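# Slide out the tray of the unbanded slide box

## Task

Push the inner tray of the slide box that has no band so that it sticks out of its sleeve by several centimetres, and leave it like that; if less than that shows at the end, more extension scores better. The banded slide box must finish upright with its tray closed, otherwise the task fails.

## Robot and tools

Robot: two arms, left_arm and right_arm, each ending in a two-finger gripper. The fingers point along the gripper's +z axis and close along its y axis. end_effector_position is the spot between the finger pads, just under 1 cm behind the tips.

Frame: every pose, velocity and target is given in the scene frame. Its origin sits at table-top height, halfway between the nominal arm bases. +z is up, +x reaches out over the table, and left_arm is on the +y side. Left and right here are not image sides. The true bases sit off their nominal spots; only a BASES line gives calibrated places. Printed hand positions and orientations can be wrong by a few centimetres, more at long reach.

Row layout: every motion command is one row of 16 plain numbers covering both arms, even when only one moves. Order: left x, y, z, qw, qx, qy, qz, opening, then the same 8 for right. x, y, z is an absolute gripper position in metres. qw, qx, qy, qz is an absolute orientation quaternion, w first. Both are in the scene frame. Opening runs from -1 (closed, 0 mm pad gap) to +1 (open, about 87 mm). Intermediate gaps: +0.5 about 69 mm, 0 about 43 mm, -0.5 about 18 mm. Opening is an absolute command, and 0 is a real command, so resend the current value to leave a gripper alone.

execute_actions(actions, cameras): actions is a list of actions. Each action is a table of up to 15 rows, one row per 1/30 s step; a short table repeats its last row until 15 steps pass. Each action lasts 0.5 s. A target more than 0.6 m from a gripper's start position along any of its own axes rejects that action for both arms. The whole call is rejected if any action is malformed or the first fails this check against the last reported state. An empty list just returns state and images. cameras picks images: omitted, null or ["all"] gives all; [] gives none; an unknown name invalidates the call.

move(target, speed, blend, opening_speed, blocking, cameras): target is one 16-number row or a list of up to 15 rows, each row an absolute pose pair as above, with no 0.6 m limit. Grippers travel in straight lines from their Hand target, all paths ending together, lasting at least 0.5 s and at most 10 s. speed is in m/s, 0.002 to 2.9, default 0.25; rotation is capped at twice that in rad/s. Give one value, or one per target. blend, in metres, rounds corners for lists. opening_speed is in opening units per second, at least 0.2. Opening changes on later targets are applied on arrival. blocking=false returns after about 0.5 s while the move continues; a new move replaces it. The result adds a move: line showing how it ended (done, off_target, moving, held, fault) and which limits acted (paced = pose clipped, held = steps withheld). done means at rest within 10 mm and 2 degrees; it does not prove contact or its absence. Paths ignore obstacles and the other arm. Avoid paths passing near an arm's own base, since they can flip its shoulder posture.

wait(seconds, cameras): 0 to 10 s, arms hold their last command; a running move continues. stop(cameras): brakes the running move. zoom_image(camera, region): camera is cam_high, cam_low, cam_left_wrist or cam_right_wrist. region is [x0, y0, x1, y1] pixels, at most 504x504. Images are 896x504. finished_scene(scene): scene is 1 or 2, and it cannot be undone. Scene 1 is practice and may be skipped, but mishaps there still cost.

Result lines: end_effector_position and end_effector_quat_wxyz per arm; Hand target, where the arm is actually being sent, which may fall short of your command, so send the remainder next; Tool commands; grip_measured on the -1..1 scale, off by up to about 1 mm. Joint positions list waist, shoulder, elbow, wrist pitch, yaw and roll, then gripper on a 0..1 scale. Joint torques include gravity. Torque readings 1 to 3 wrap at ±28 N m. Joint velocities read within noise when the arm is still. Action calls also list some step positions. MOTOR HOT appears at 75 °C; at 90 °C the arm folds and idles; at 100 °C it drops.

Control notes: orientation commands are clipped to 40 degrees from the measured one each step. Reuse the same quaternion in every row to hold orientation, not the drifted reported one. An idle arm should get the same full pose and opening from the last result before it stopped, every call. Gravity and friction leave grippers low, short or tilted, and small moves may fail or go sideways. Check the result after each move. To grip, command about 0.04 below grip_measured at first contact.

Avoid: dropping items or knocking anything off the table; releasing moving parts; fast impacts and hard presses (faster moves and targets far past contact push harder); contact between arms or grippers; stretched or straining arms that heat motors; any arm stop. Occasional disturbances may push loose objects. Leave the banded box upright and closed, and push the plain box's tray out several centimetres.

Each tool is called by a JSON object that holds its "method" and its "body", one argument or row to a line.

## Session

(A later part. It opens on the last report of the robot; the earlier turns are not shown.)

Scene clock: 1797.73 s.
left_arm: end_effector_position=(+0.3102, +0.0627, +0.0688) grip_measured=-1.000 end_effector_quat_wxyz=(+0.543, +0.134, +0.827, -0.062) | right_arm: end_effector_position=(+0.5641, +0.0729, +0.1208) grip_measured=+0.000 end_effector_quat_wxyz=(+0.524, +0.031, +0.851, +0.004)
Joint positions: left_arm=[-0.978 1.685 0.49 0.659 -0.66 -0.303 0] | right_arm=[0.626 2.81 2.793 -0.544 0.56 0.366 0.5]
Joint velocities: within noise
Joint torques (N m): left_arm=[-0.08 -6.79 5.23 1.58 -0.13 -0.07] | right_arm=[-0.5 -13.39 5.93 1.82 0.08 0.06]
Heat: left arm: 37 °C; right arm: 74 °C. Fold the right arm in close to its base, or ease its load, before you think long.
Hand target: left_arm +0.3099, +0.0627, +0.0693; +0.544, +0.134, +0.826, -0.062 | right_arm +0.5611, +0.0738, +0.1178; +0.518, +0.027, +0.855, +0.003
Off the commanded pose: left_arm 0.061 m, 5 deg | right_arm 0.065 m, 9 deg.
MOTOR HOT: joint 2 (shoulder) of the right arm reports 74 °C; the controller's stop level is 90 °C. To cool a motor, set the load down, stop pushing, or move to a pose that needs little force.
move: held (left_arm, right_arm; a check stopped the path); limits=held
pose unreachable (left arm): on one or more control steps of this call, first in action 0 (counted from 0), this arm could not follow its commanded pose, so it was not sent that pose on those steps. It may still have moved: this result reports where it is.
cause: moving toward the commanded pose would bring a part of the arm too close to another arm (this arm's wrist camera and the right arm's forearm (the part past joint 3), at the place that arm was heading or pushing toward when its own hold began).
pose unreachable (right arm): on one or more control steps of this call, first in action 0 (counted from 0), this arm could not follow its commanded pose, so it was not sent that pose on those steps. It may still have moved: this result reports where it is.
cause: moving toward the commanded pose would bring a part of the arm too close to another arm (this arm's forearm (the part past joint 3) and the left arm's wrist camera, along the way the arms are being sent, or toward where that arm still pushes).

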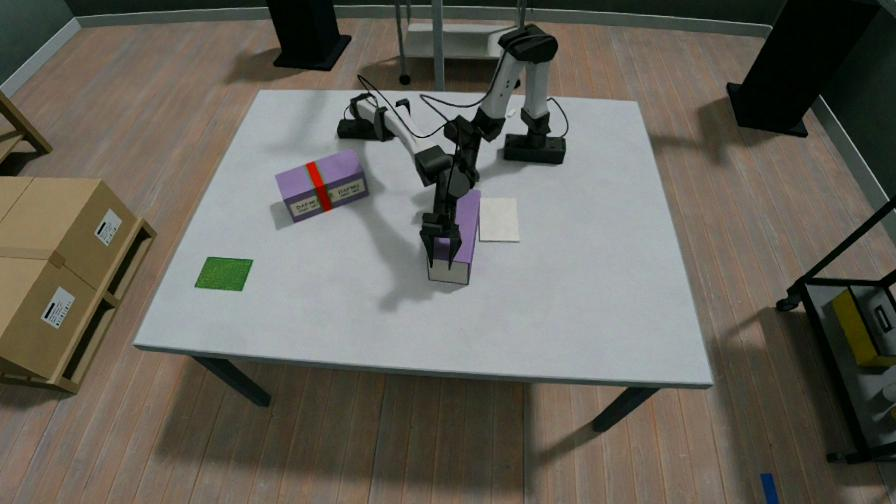

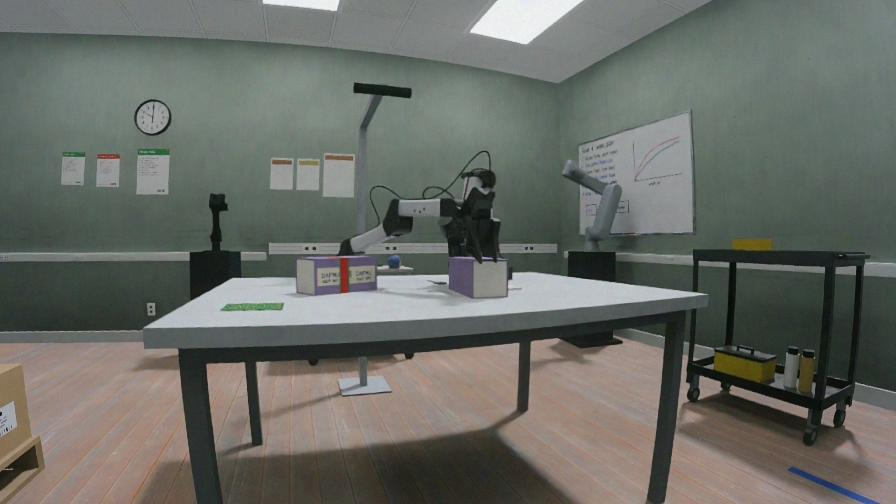

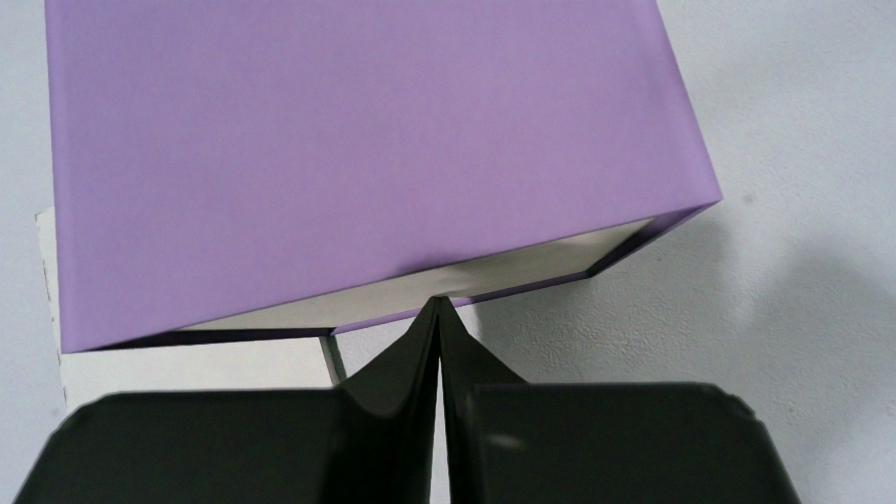

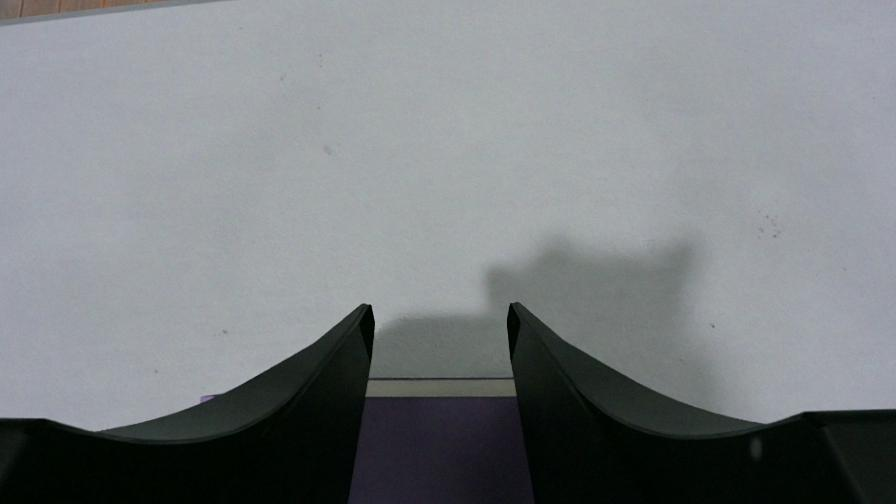

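{"method": "move", "body": {
  "target": [
    [0.28,0.07,0.08,0.5687,0.1069,0.8122,-0.0749,-1,0.56,0.07,0.21,0.52,0.02,0.855,0.0,0],
    [0.24,0.12,0.12,0.5687,0.1069,0.8122,-0.0749,-1,0.45,-0.08,0.24,0.5,-0.02,0.866,0.0,0],
    [0.24,0.12,0.12,0.5687,0.1069,0.8122,-0.0749,-1,0.24,-0.26,0.22,0.58,0.0,0.81,0.0,0]
  ],
  "speed": 0.2,
  "cameras": ["cam_high","cam_left_wrist"]
}}

Scene clock: 1813.83 s.
left_arm: end_effector_position=(+0.2415, +0.1171, +0.1189) grip_measured=-1.000 end_effector_quat_wxyz=(+0.566, +0.112, +0.813, -0.076) | right_arm: end_effector_position=(+0.2413, -0.2608, +0.2271) grip_measured=+0.000 end_effector_quat_wxyz=(+0.589, +0.005, +0.808, -0.003)
Joint positions: left_arm=[-1.167 1.096 0.288 0.252 -0.849 -0.432 0] | right_arm=[-0.005 0.686 0.611 -0.237 -0.011 -0.002 0.5]
Joint velocities: within noise
Joint torques (N m): left_arm=[-0.94 -4.15 6.3 1.36 -0.29 -0.13] | right_arm=[-1.14 -0.47 5.37 2.22 -0.13 -0.05]
Heat: left arm: 36 °C; right arm: 69 °C.
Hand target: left_arm +0.2401, +0.1199, +0.1199; +0.569, +0.107, +0.812, -0.075 | right_arm +0.2400, -0.2600, +0.2200; +0.582, +0.000, +0.813, +0.000
Off the commanded pose: left_arm 0.003 m, 1 deg | right_arm 0.007 m, 1 deg.
MOTOR HOT: cleared for the motors of the right arm.
elbow stopped short (right arm): the move would have taken joint 3 (elbow) straighter than the controller allows.
move: done
Images, in order (width x height): cam_high 896x504, cam_left_wrist 896x504.

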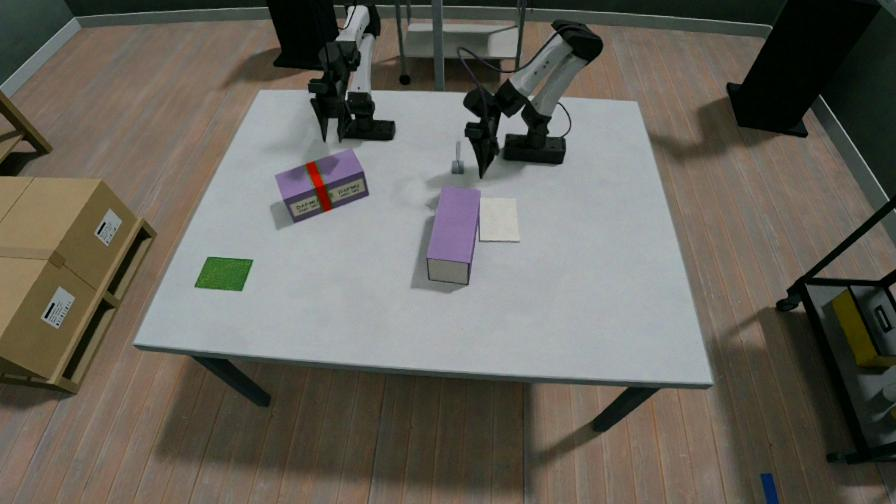

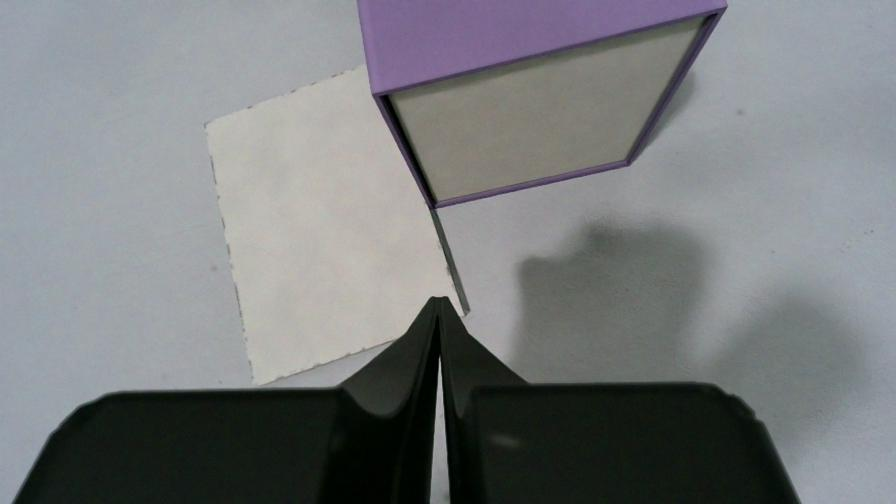

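{"method": "move", "body": {
  "target": [
    [0.40,0.22,0.16,0.483,0.2241,0.8365,-0.1294,-1,0.24,-0.26,0.22,0.582,0.0,0.813,0.0,0],
    [0.465,0.18,0.085,0.483,0.2241,0.8365,-0.1294,-1,0.24,-0.26,0.22,0.582,0.0,0.813,0.0,0],
    [0.445,0.005,0.085,0.483,0.2241,0.8365,-0.1294,-1,0.24,-0.26,0.22,0.582,0.0,0.813,0.0,0]
  ],
  "speed": [0.2,0.15,0.1]
}}

Scene clock: 1838.07 s.
left_arm: end_effector_position=(+0.4402, +0.0106, +0.0855) grip_measured=-1.000 end_effector_quat_wxyz=(+0.482, +0.227, +0.836, -0.131) | right_arm: end_effector_position=(+0.2412, -0.2605, +0.2269) grip_measured=+0.000 end_effector_quat_wxyz=(+0.588, +0.004, +0.808, -0.002)
Joint positions: left_arm=[-0.659 1.958 1.049 0.377 -0.138 -0.081 0] | right_arm=[-0.005 0.686 0.611 -0.238 -0.013 -0.003 0.5]
Joint velocities: within noise
Joint torques (N m): left_arm=[-0.55 -8.38 9.48 1.65 -0.09 -0.1] | right_arm=[-1.11 -0.46 5.39 2.22 -0.15 -0.03]
Heat: left arm: 35 °C; right arm: 53 °C.
Hand target: left_arm +0.4447, +0.0052, +0.0850; +0.483, +0.224, +0.836, -0.130 | right_arm +0.2399, -0.2600, +0.2200; +0.582, +0.000, +0.813, +0.000
Off the commanded pose: left_arm 0.007 m, 0 deg | right_arm 0.007 m, 1 deg.
move: done

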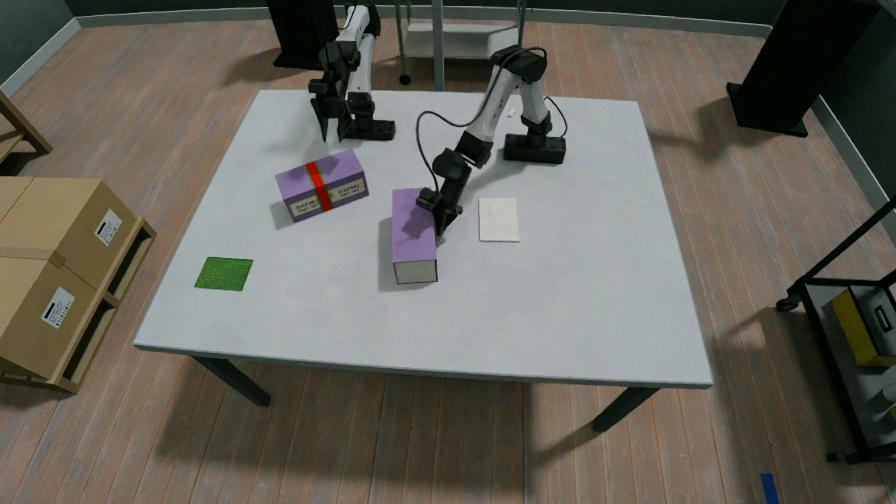

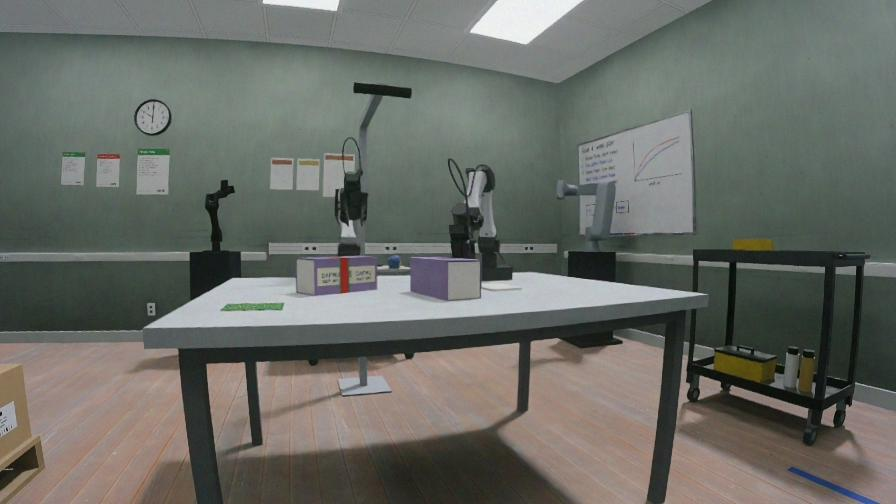

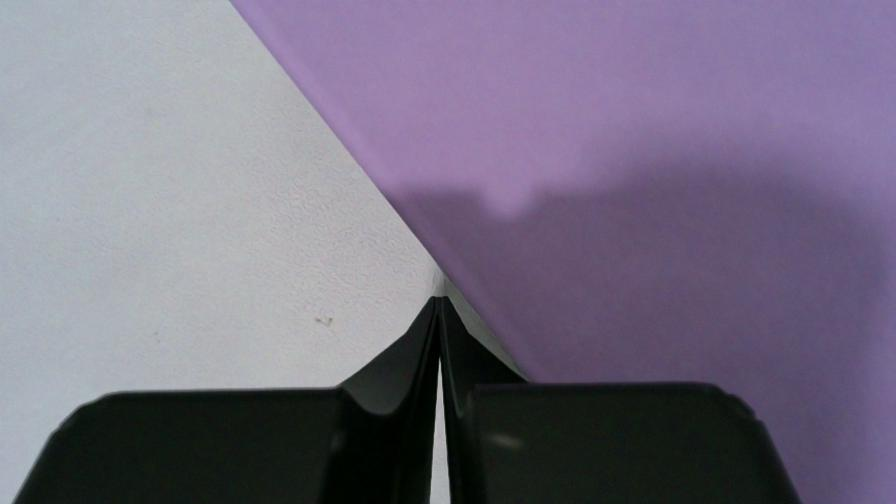

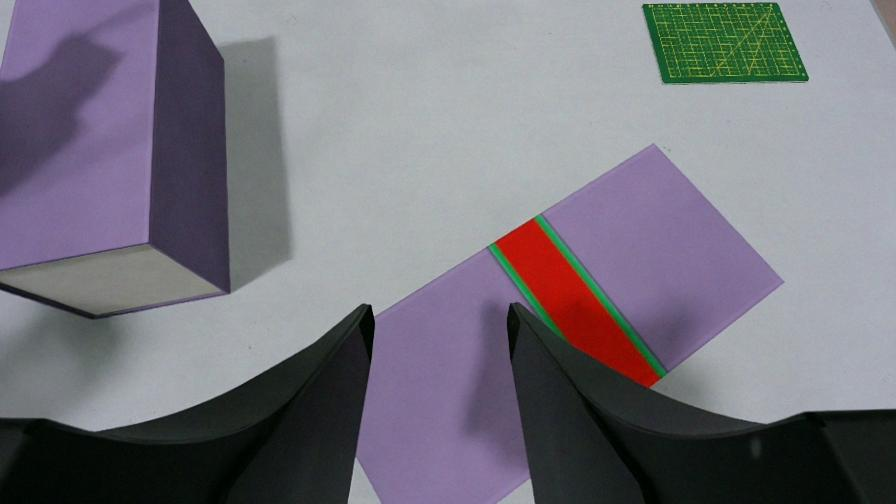

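{"method": "move", "body": {
  "target": [
    [0.42,0.12,0.14,0.483,0.2241,0.8365,-0.1294,-1,0.34,-0.15,0.19,0.483,-0.1,0.86,0.06,-1],
    [0.36,0.20,0.18,0.5687,0.1069,0.8122,-0.0749,-1,0.37,-0.125,0.10,0.483,-0.1,0.86,0.06,-1],
    [0.30,0.24,0.18,0.5687,0.1069,0.8122,-0.0749,-1,0.355,0.005,0.09,0.483,-0.13,0.855,0.08,-1]
  ],
  "speed": [0.2,0.12,0.08]
}}

Scene clock: 1855.03 s.
left_arm: end_effector_position=(+0.3025, +0.2380, +0.1867) grip_measured=-1.000 end_effector_quat_wxyz=(+0.574, +0.104, +0.808, -0.077) | right_arm: end_effector_position=(+0.3442, -0.0040, +0.0750) grip_measured=-0.959 end_effector_quat_wxyz=(+0.468, -0.140, +0.869, +0.074)
Joint positions: left_arm=[-0.301 0.635 0.365 -0.066 -0.068 -0.029 0] | right_arm=[0.679 1.798 0.957 0.229 0.287 0.192 0.021]
Joint velocities: within noise
Joint torques (N m): left_arm=[0.85 -0.55 7.04 1.75 0.13 0.03] | right_arm=[-0.25 -6.93 8.75 2.13 0.2 0.14]
Heat: left arm: 36 °C; right arm: 50 °C.
Hand target: left_arm +0.3001, +0.2399, +0.1801; +0.569, +0.107, +0.812, -0.075 | right_arm +0.3542, +0.0045, +0.0902; +0.486, -0.131, +0.860, +0.081
Off the commanded pose: left_arm 0.007 m, 1 deg | right_arm 0.021 m, 3 deg.
move: off_target (right_arm)

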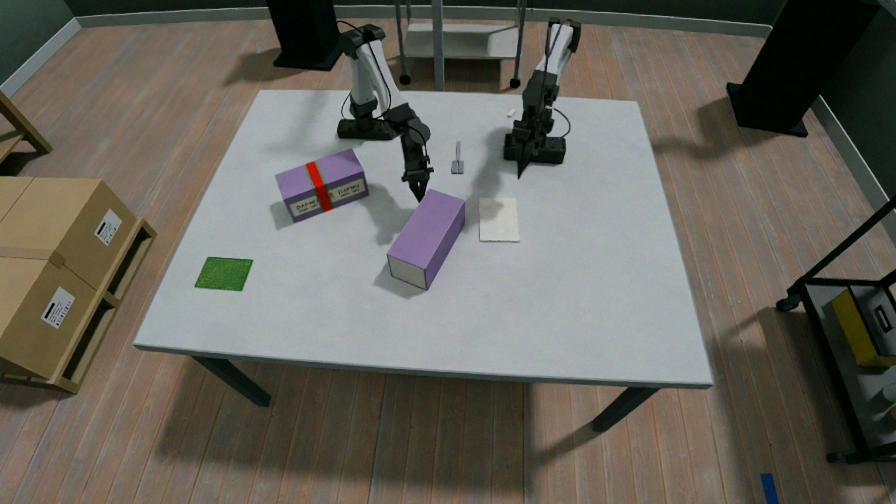

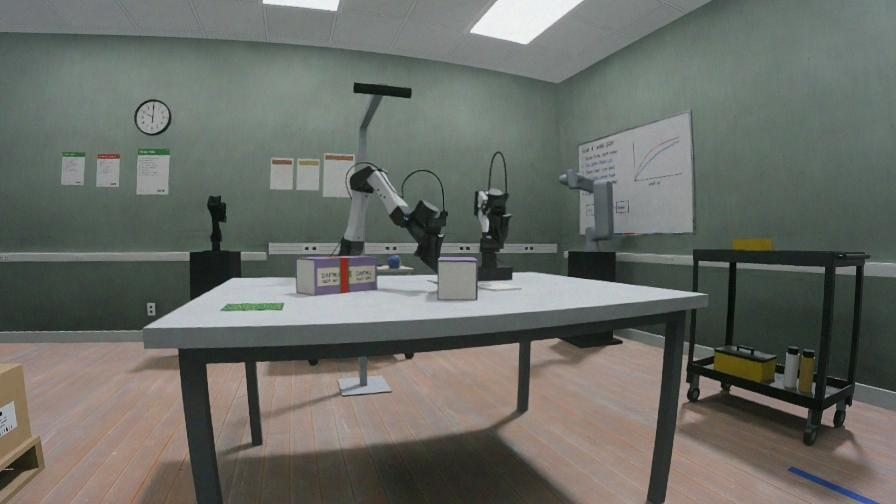

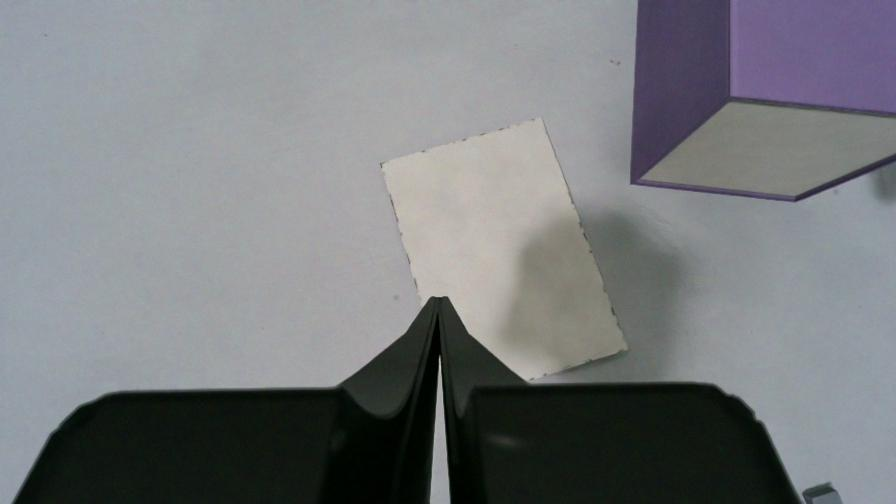

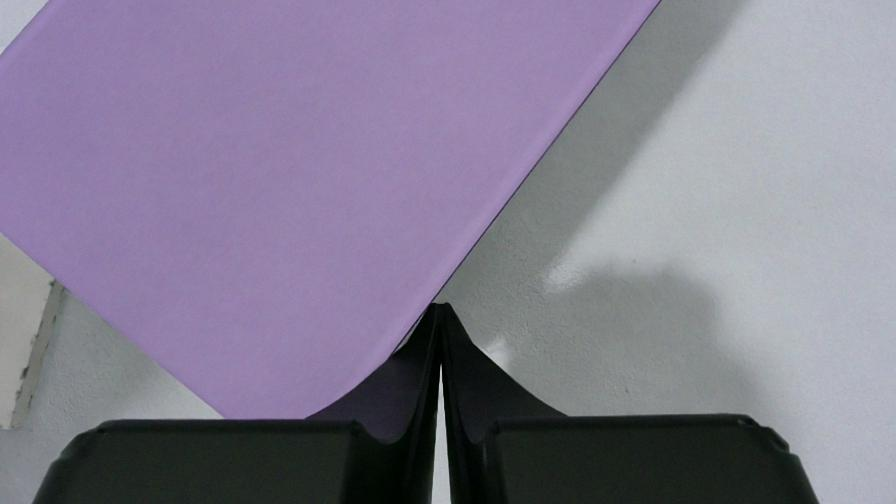

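{"method": "move", "body": {
  "target": [
    [0.28,0.15,0.16,0.5687,0.1069,0.8122,-0.0749,-1,0.35,-0.06,0.17,0.483,-0.13,0.855,0.08,-1],
    [0.26,0.10,0.12,0.5687,0.1069,0.8122,-0.0749,-1,0.40,-0.03,0.25,0.45,0.1,0.87,-0.03,0],
    [0.26,0.10,0.10,0.5687,0.1069,0.8122,-0.0749,-1,0.50,-0.02,0.21,0.428,0.1945,0.8775,-0.0949,0]
  ],
  "speed": 0.2
}}

Scene clock: 1877.60 s.
left_arm: end_effector_position=(+0.2620, +0.0970, +0.1053) grip_measured=-1.000 end_effector_quat_wxyz=(+0.569, +0.108, +0.811, -0.081) | right_arm: end_effector_position=(+0.4974, -0.0182, +0.1973) grip_measured=+0.000 end_effector_quat_wxyz=(+0.450, +0.171, +0.874, -0.073)
Joint positions: left_arm=[-1.109 1.314 0.311 0.495 -0.8 -0.39 0] | right_arm=[0.586 2.588 2.831 -1.118 0.705 0.691 0.5]
Joint velocities: within noise
Joint torques (N m): left_arm=[-0.66 -2.52 5 1.61 -0.31 -0.14] | right_arm=[-0.83 -11.86 8.28 1.49 0.39 0.12]
Heat: left arm: 34 °C; right arm: 51 °C.
Hand target: left_arm +0.2600, +0.1001, +0.1001; +0.569, +0.107, +0.812, -0.075 | right_arm +0.4993, -0.0205, +0.2095; +0.462, +0.182, +0.865, -0.069
Off the commanded pose: left_arm 0.006 m, 1 deg | right_arm 0.013 m, 4 deg.
elbow stopped short (right arm): the move would have taken joint 3 (elbow) straighter than the controller allows.
move: off_target (right_arm); target 2's new opening was sent with right_arm's hand 0.015 m and 2 deg from that target

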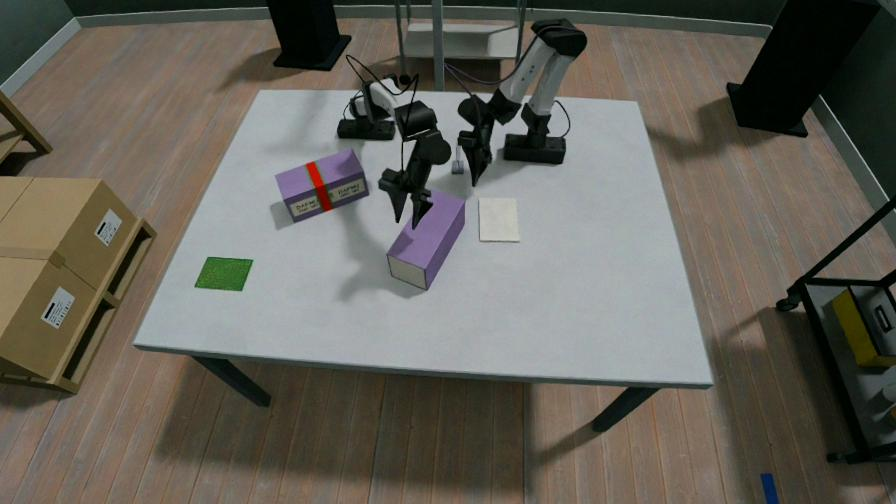

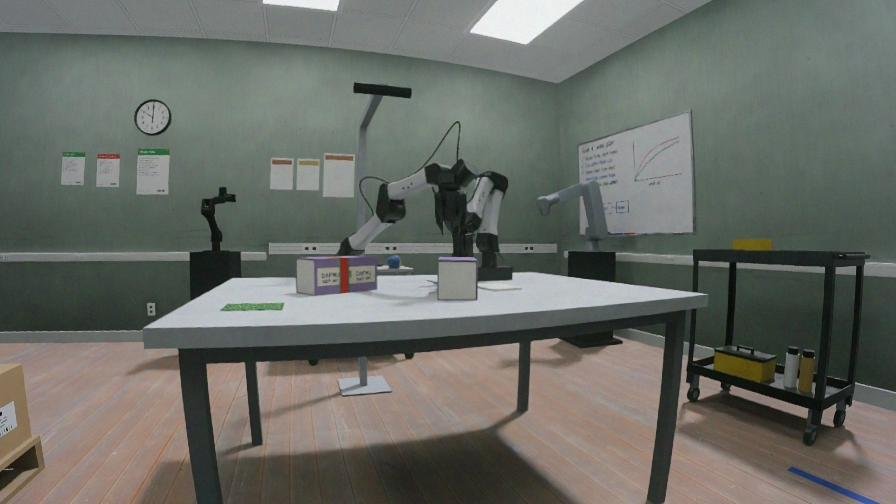

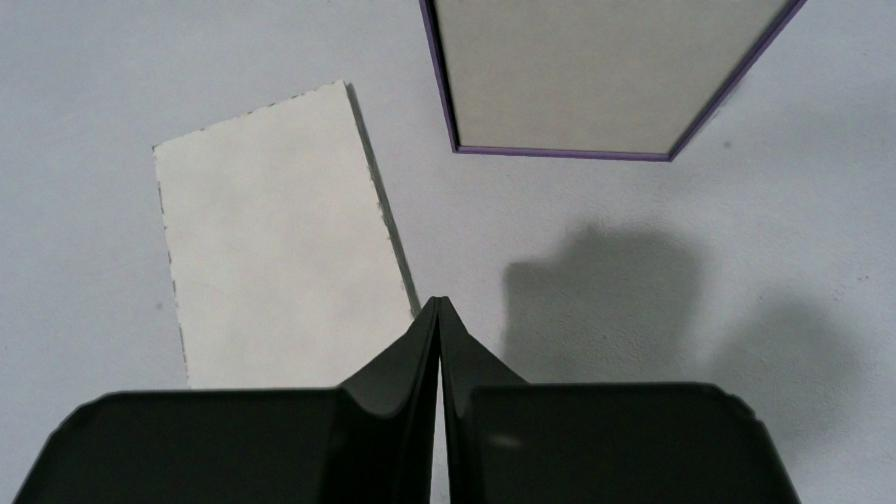

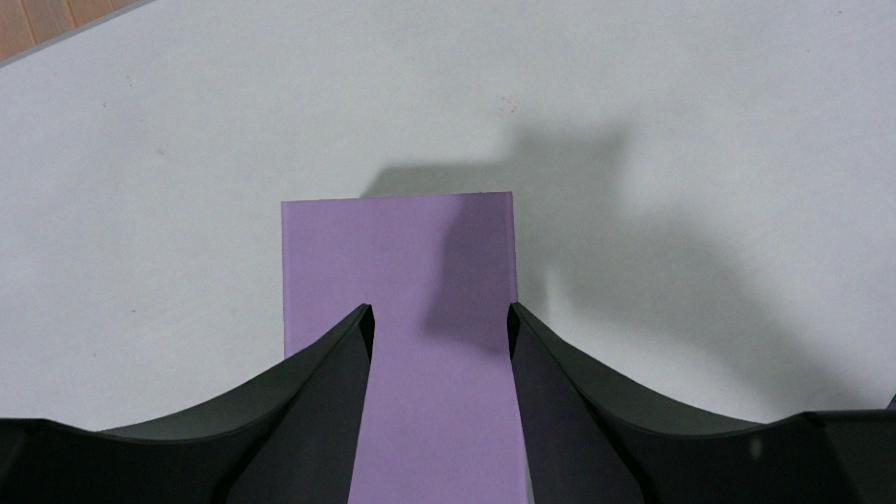

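{"method": "move", "body": {
  "target": [
    [0.26,0.10,0.10,0.5687,0.1069,0.8122,-0.0749,-1,0.582,-0.022,0.185,0.45,0.16,0.87,-0.07,0],
    [0.26,0.10,0.10,0.5687,0.1069,0.8122,-0.0749,-1,0.582,-0.022,0.13,0.45,0.16,0.87,-0.07,0]
  ],
  "speed": 0.08,
  "cameras": ["cam_right_wrist"]
}}

Scene clock: 1891.97 s.
left_arm: end_effector_position=(+0.2621, +0.0971, +0.1054) grip_measured=-1.000 end_effector_quat_wxyz=(+0.569, +0.107, +0.811, -0.081) | right_arm: end_effector_position=(+0.5747, -0.0255, +0.1188) grip_measured=+0.000 end_effector_quat_wxyz=(+0.480, +0.138, +0.864, -0.057)
Joint positions: left_arm=[-1.109 1.314 0.311 0.495 -0.801 -0.39 0] | right_arm=[0.502 2.789 2.831 -0.758 0.625 0.51 0.5]
Joint velocities: within noise
Joint torques (N m): left_arm=[-0.77 -2.36 5.07 1.61 -0.29 -0.09] | right_arm=[-0.91 -12.44 8.87 2 0.11 0.11]
Heat: left arm: 34 °C; right arm: 53 °C.
Hand target: left_arm +0.2600, +0.1001, +0.1001; +0.569, +0.107, +0.812, -0.075 | right_arm +0.5807, -0.0226, +0.1299; +0.494, +0.146, +0.856, -0.041
Off the commanded pose: left_arm 0.006 m, 1 deg | right_arm 0.014 m, 5 deg.
elbow stopped short (right arm): the move would have taken joint 3 (elbow) straighter than the controller allows.
move: off_target (right_arm)
Images, in order (width x height): cam_right_wrist 896x504.

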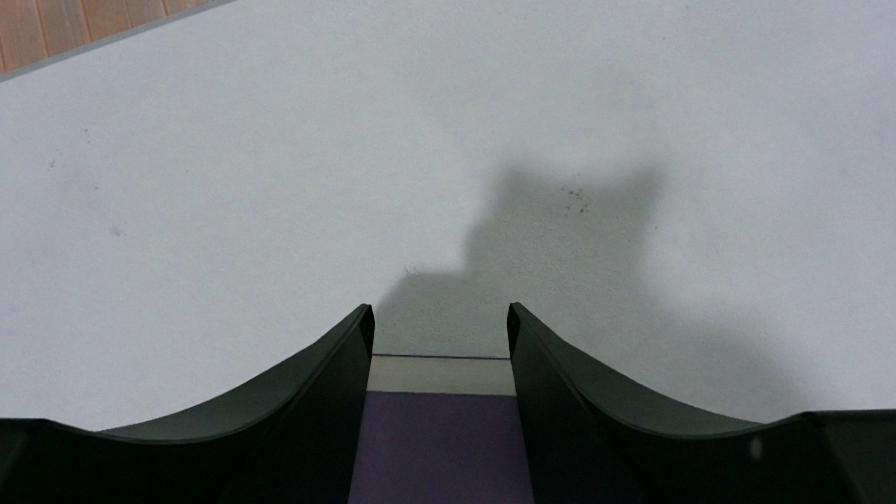

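{"method": "move", "body": {
  "target": [
    [0.265,0.052,0.09,0.3609,-0.4458,0.6365,-0.5155,-1,0.575,-0.022,0.115,0.45,0.16,0.87,-0.07,0]
  ],
  "speed": 0.4,
  "cameras": ["cam_right_wrist","cam_left_wrist"]
}}

Scene clock: 1915.80 s.
left_arm: end_effector_position=(+0.2594, +0.0629, +0.0562) grip_measured=-1.000 end_effector_quat_wxyz=(+0.362, -0.440, +0.691, -0.445) | right_arm: end_effector_position=(+0.5759, -0.0252, +0.1179) grip_measured=+0.000 end_effector_quat_wxyz=(+0.482, +0.149, +0.862, -0.054)
Joint positions: left_arm=[-1.07 1.926 0.149 1.305 -0.722 -1.78 0] | right_arm=[0.502 2.795 2.838 -0.757 0.631 0.532 0.5]
Joint velocities: within noise
Joint torques (N m): left_arm=[-0.77 -3.9 1.44 3.22 -0.26 -0.06] | right_arm=[-0.38 -11.66 8.32 1.57 0.16 0.18]
Heat: left arm: 34 °C; right arm: 62 °C.
Hand target: left_arm +0.2645, +0.0536, +0.0891; +0.358, -0.451, +0.641, -0.507 | right_arm +0.5744, -0.0223, +0.1148; +0.479, +0.151, +0.863, -0.051
Off the commanded pose: left_arm 0.036 m, 10 deg | right_arm 0.004 m, 4 deg.
elbow stopped short (right arm): the move would have taken joint 3 (elbow) straighter than the controller allows.
move: off_target (left_arm, right_arm)
Images, in order (width x height): cam_left_wrist 896x504, cam_right_wrist 896x504.

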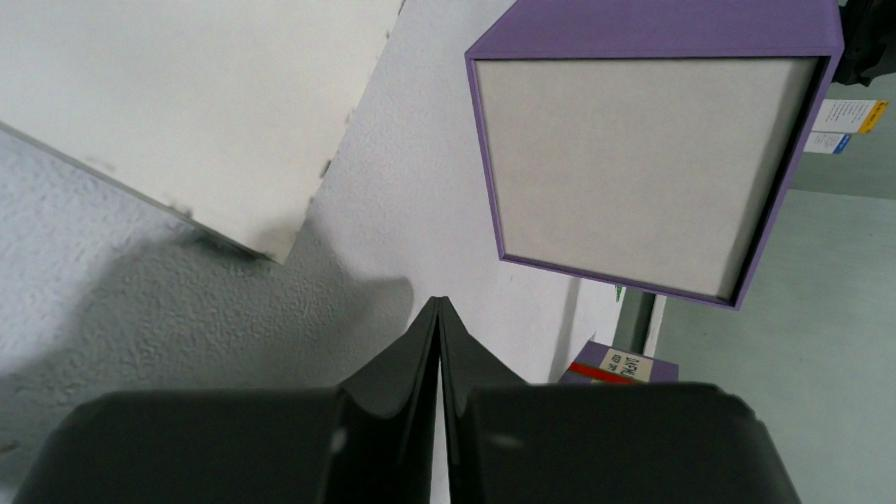

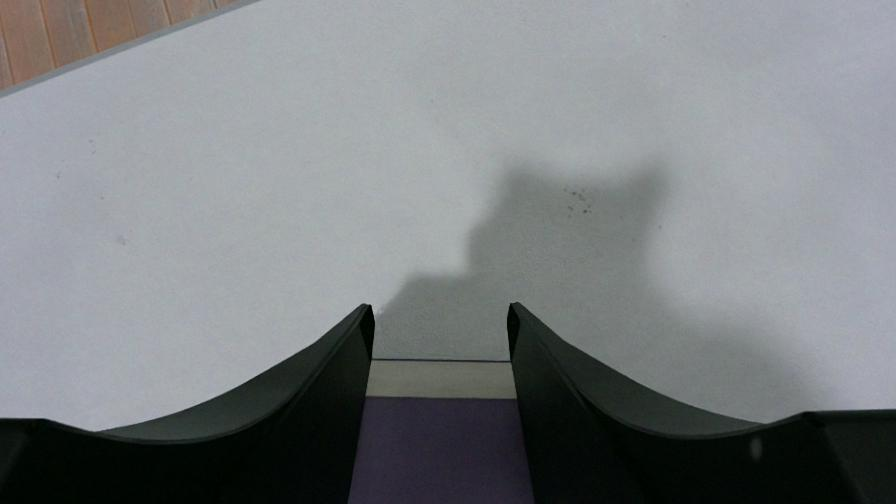

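{"method": "move", "body": {
  "target": [
    [0.305,0.036,0.105,0.3609,-0.4458,0.6365,-0.5155,-1,0.575,-0.022,0.115,0.45,0.16,0.87,-0.07,0]
  ],
  "speed": 0.15,
  "cameras": ["cam_left_wrist"]
}}

Scene clock: 1922.93 s.
left_arm: end_effector_position=(+0.2972, +0.0443, +0.0764) grip_measured=-1.000 end_effector_quat_wxyz=(+0.359, -0.446, +0.670, -0.473) | right_arm: end_effector_position=(+0.5759, -0.0252, +0.1179) grip_measured=+0.000 end_effector_quat_wxyz=(+0.482, +0.150, +0.861, -0.054)
Joint positions: left_arm=[-0.955 1.921 0.261 1.289 -0.619 -1.731 0] | right_arm=[0.502 2.795 2.838 -0.757 0.631 0.533 0.5]
Joint velocities: within noise
Joint torques (N m): left_arm=[0.64 -8.18 3.86 2.34 -0.08 0.11] | right_arm=[-0.36 -11.64 8.32 1.57 0.16 0.18]
Heat: left arm: 37 °C; right arm: 63 °C.
Hand target: left_arm +0.3046, +0.0369, +0.1047; +0.361, -0.446, +0.637, -0.515 | right_arm +0.5744, -0.0223, +0.1148; +0.479, +0.151, +0.863, -0.051
Off the commanded pose: left_arm 0.031 m, 6 deg | right_arm 0.004 m, 4 deg.
elbow stopped short (right arm): the move would have taken joint 3 (elbow) straighter than the controller allows.
move: off_target (left_arm, right_arm)
Images, in order (width x height): cam_left_wrist 896x504.

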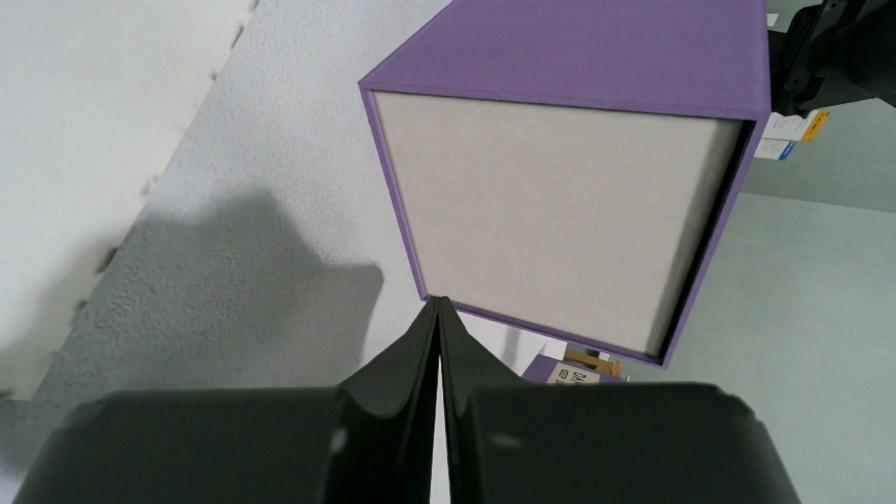

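{"method": "move", "body": {
  "target": [
    [0.305,0.038,0.145,0.3609,-0.4458,0.6365,-0.5155,-1,0.572,-0.021,0.113,0.45,0.16,0.87,-0.07,0],
    [0.348,0.024,0.13,0.3609,-0.4458,0.6365,-0.5155,-1,0.565,-0.019,0.105,0.45,0.16,0.87,-0.07,0]
  ],
  "speed": 0.08
}}

Scene clock: 1939.27 s.
left_arm: end_effector_position=(+0.3341, +0.0293, +0.1164) grip_measured=-1.000 end_effector_quat_wxyz=(+0.352, -0.444, +0.656, -0.499) | right_arm: end_effector_position=(+0.5760, -0.0285, +0.1191) grip_measured=+0.000 end_effector_quat_wxyz=(+0.487, +0.167, +0.855, -0.060)
Joint positions: left_arm=[-0.852 1.797 0.384 1.118 -0.502 -1.696 0] | right_arm=[0.503 2.796 2.838 -0.758 0.662 0.561 0.5]
Joint velocities: within noise
Joint torques (N m): left_arm=[1.73 -4.98 8.03 2 -0.05 0.03] | right_arm=[0.58 -11.67 7.15 1.13 0.03 0.2]
Heat: left arm: 39 °C; right arm: 63 °C.
Hand target: left_arm +0.3472, +0.0249, +0.1302; +0.361, -0.446, +0.637, -0.515 | right_arm +0.5648, -0.0194, +0.1050; +0.466, +0.156, +0.869, -0.061
Off the commanded pose: left_arm 0.020 m, 3 deg | right_arm 0.020 m, 5 deg.
elbow stopped short (right arm): the move would have taken joint 3 (elbow) straighter than the controller allows.
move: off_target (left_arm, right_arm)

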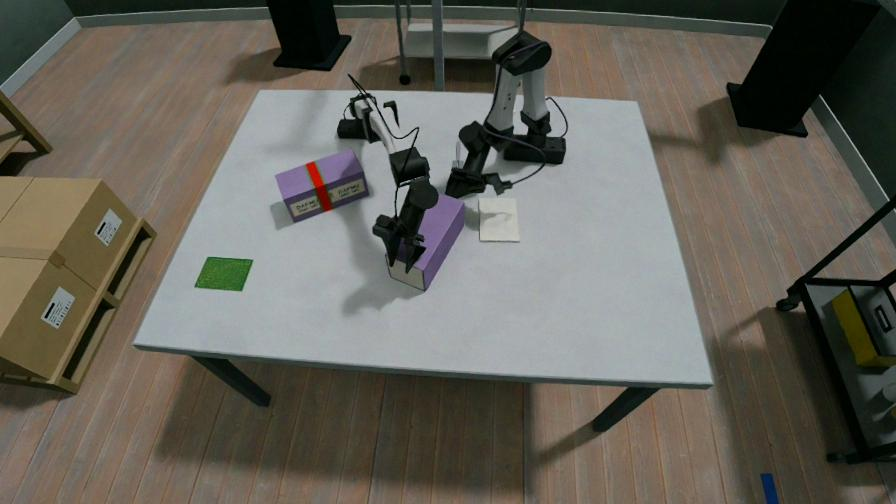

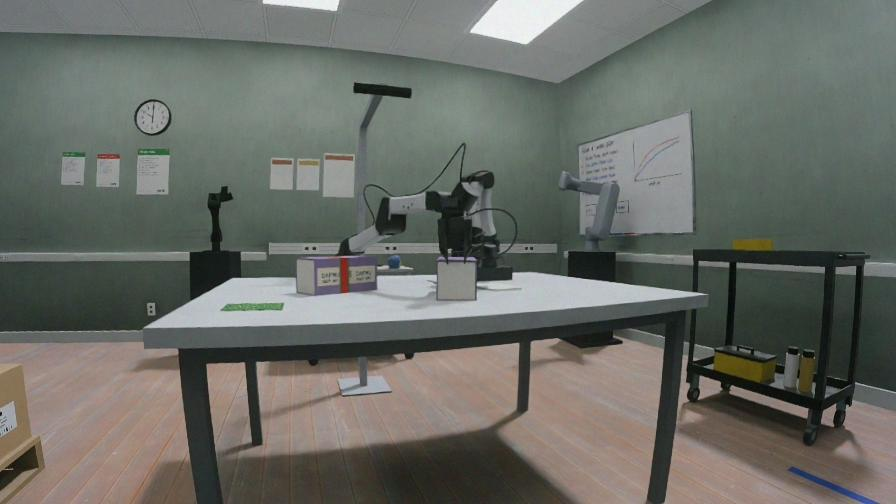

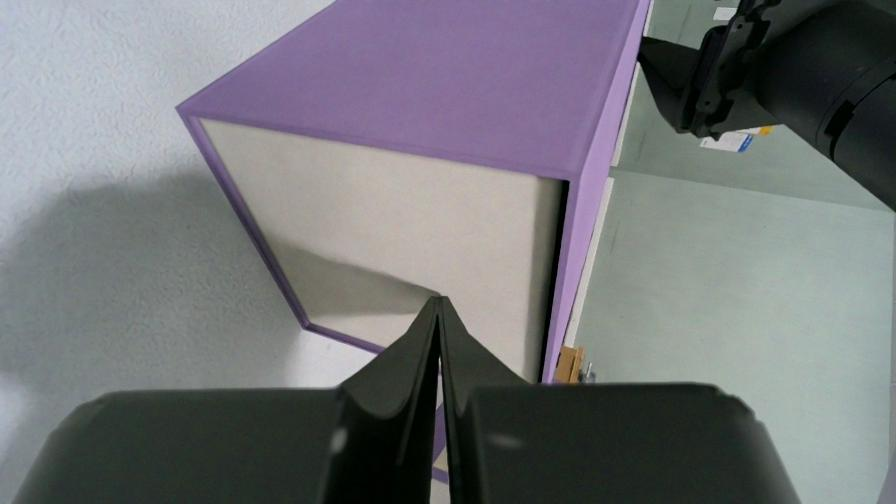

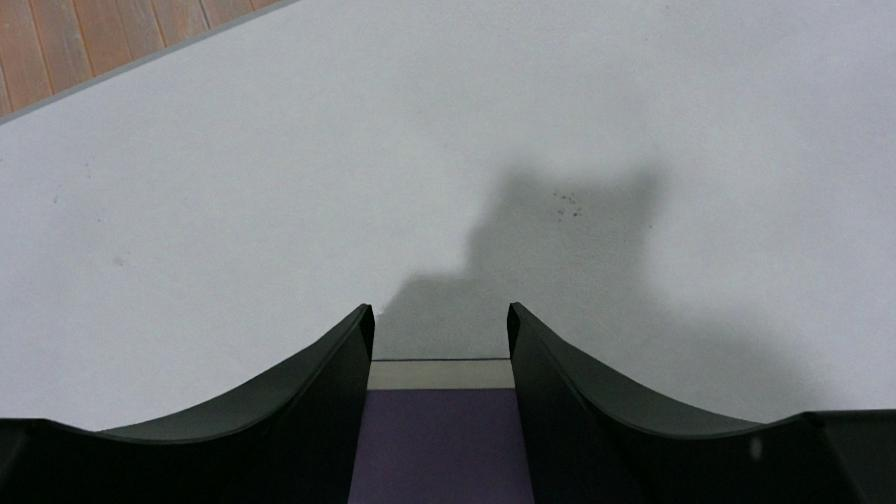

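{"method": "move", "body": {
  "target": [
    [0.365,0.022,0.13,0.3609,-0.4458,0.6365,-0.5155,-1,0.545,-0.012,0.095,0.44,0.16,0.882,-0.07,0],
    [0.40,0.012,0.13,0.3609,-0.4458,0.6365,-0.5155,-1,0.535,-0.008,0.085,0.44,0.16,0.882,-0.07,0]
  ],
  "speed": 0.06
}}

Scene clock: 1947.47 s.
left_arm: end_effector_position=(+0.3797, +0.0118, +0.1189) grip_measured=-1.000 end_effector_quat_wxyz=(+0.343, -0.438, +0.658, -0.508) | right_arm: end_effector_position=(+0.5744, -0.0331, +0.1274) grip_measured=+0.000 end_effector_quat_wxyz=(+0.509, +0.209, +0.832, -0.067)
Joint positions: left_arm=[-0.753 1.904 0.554 1.079 -0.383 -1.668 0] | right_arm=[0.513 2.695 2.637 -0.638 0.741 0.629 0.5]
Joint velocities: within noise
Joint torques (N m): left_arm=[2.35 -5.98 9.22 1.83 -0.21 0.09] | right_arm=[2.77 -12.7 2.52 0.18 -0.5 0.31]
Heat: left arm: 38 °C; right arm: 63 °C.
Hand target: left_arm +0.3988, +0.0131, +0.1304; +0.361, -0.446, +0.637, -0.515 | right_arm +0.5378, -0.0097, +0.0869; +0.440, +0.162, +0.880, -0.073
Off the commanded pose: left_arm 0.023 m, 3 deg | right_arm 0.063 m, 11 deg.
move: off_target (left_arm, right_arm)

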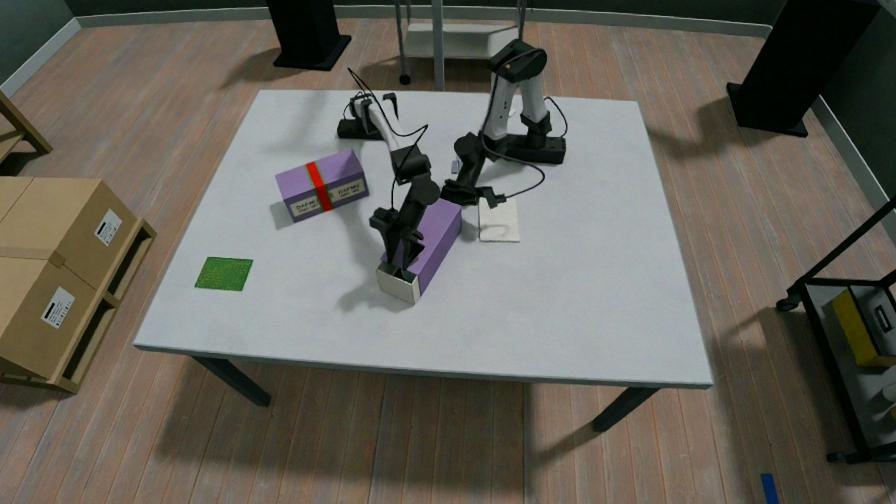

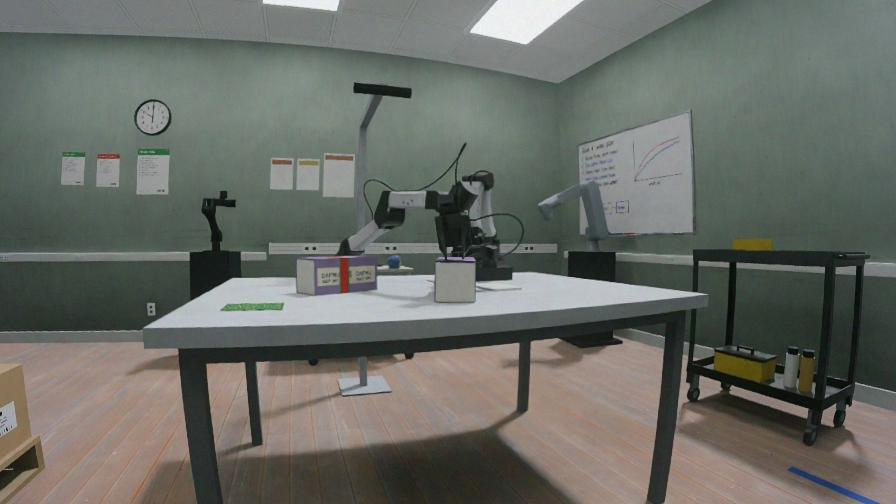

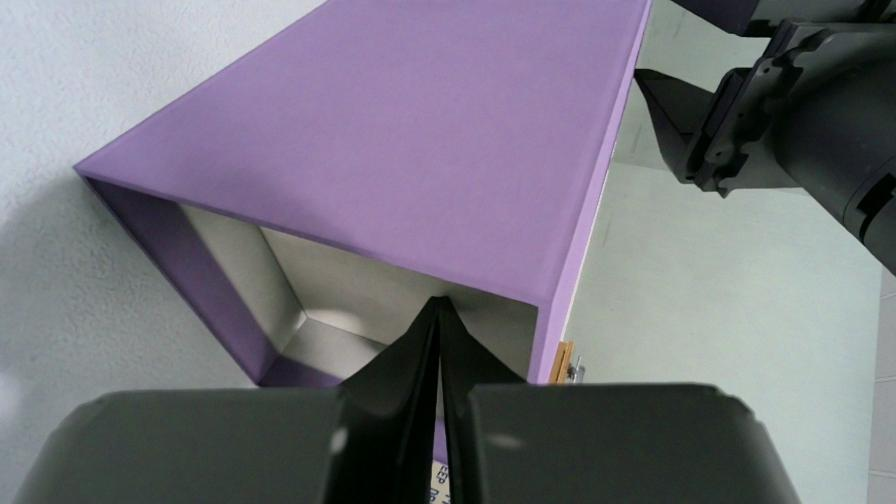

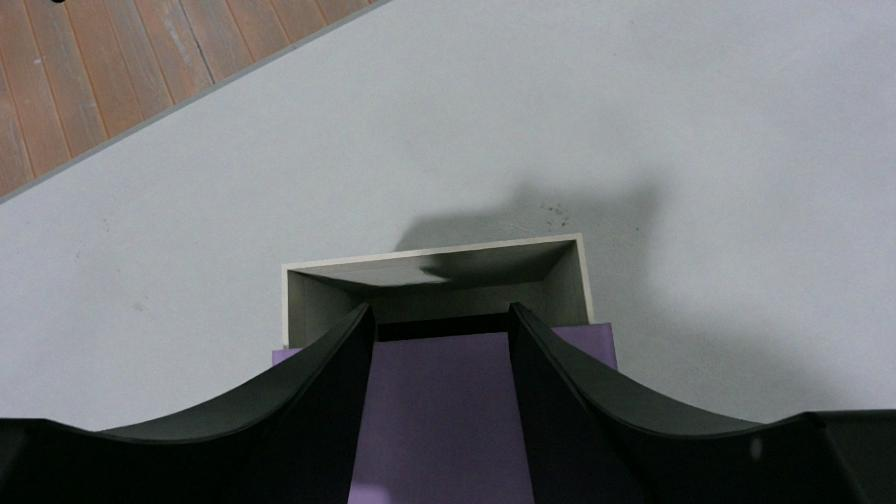

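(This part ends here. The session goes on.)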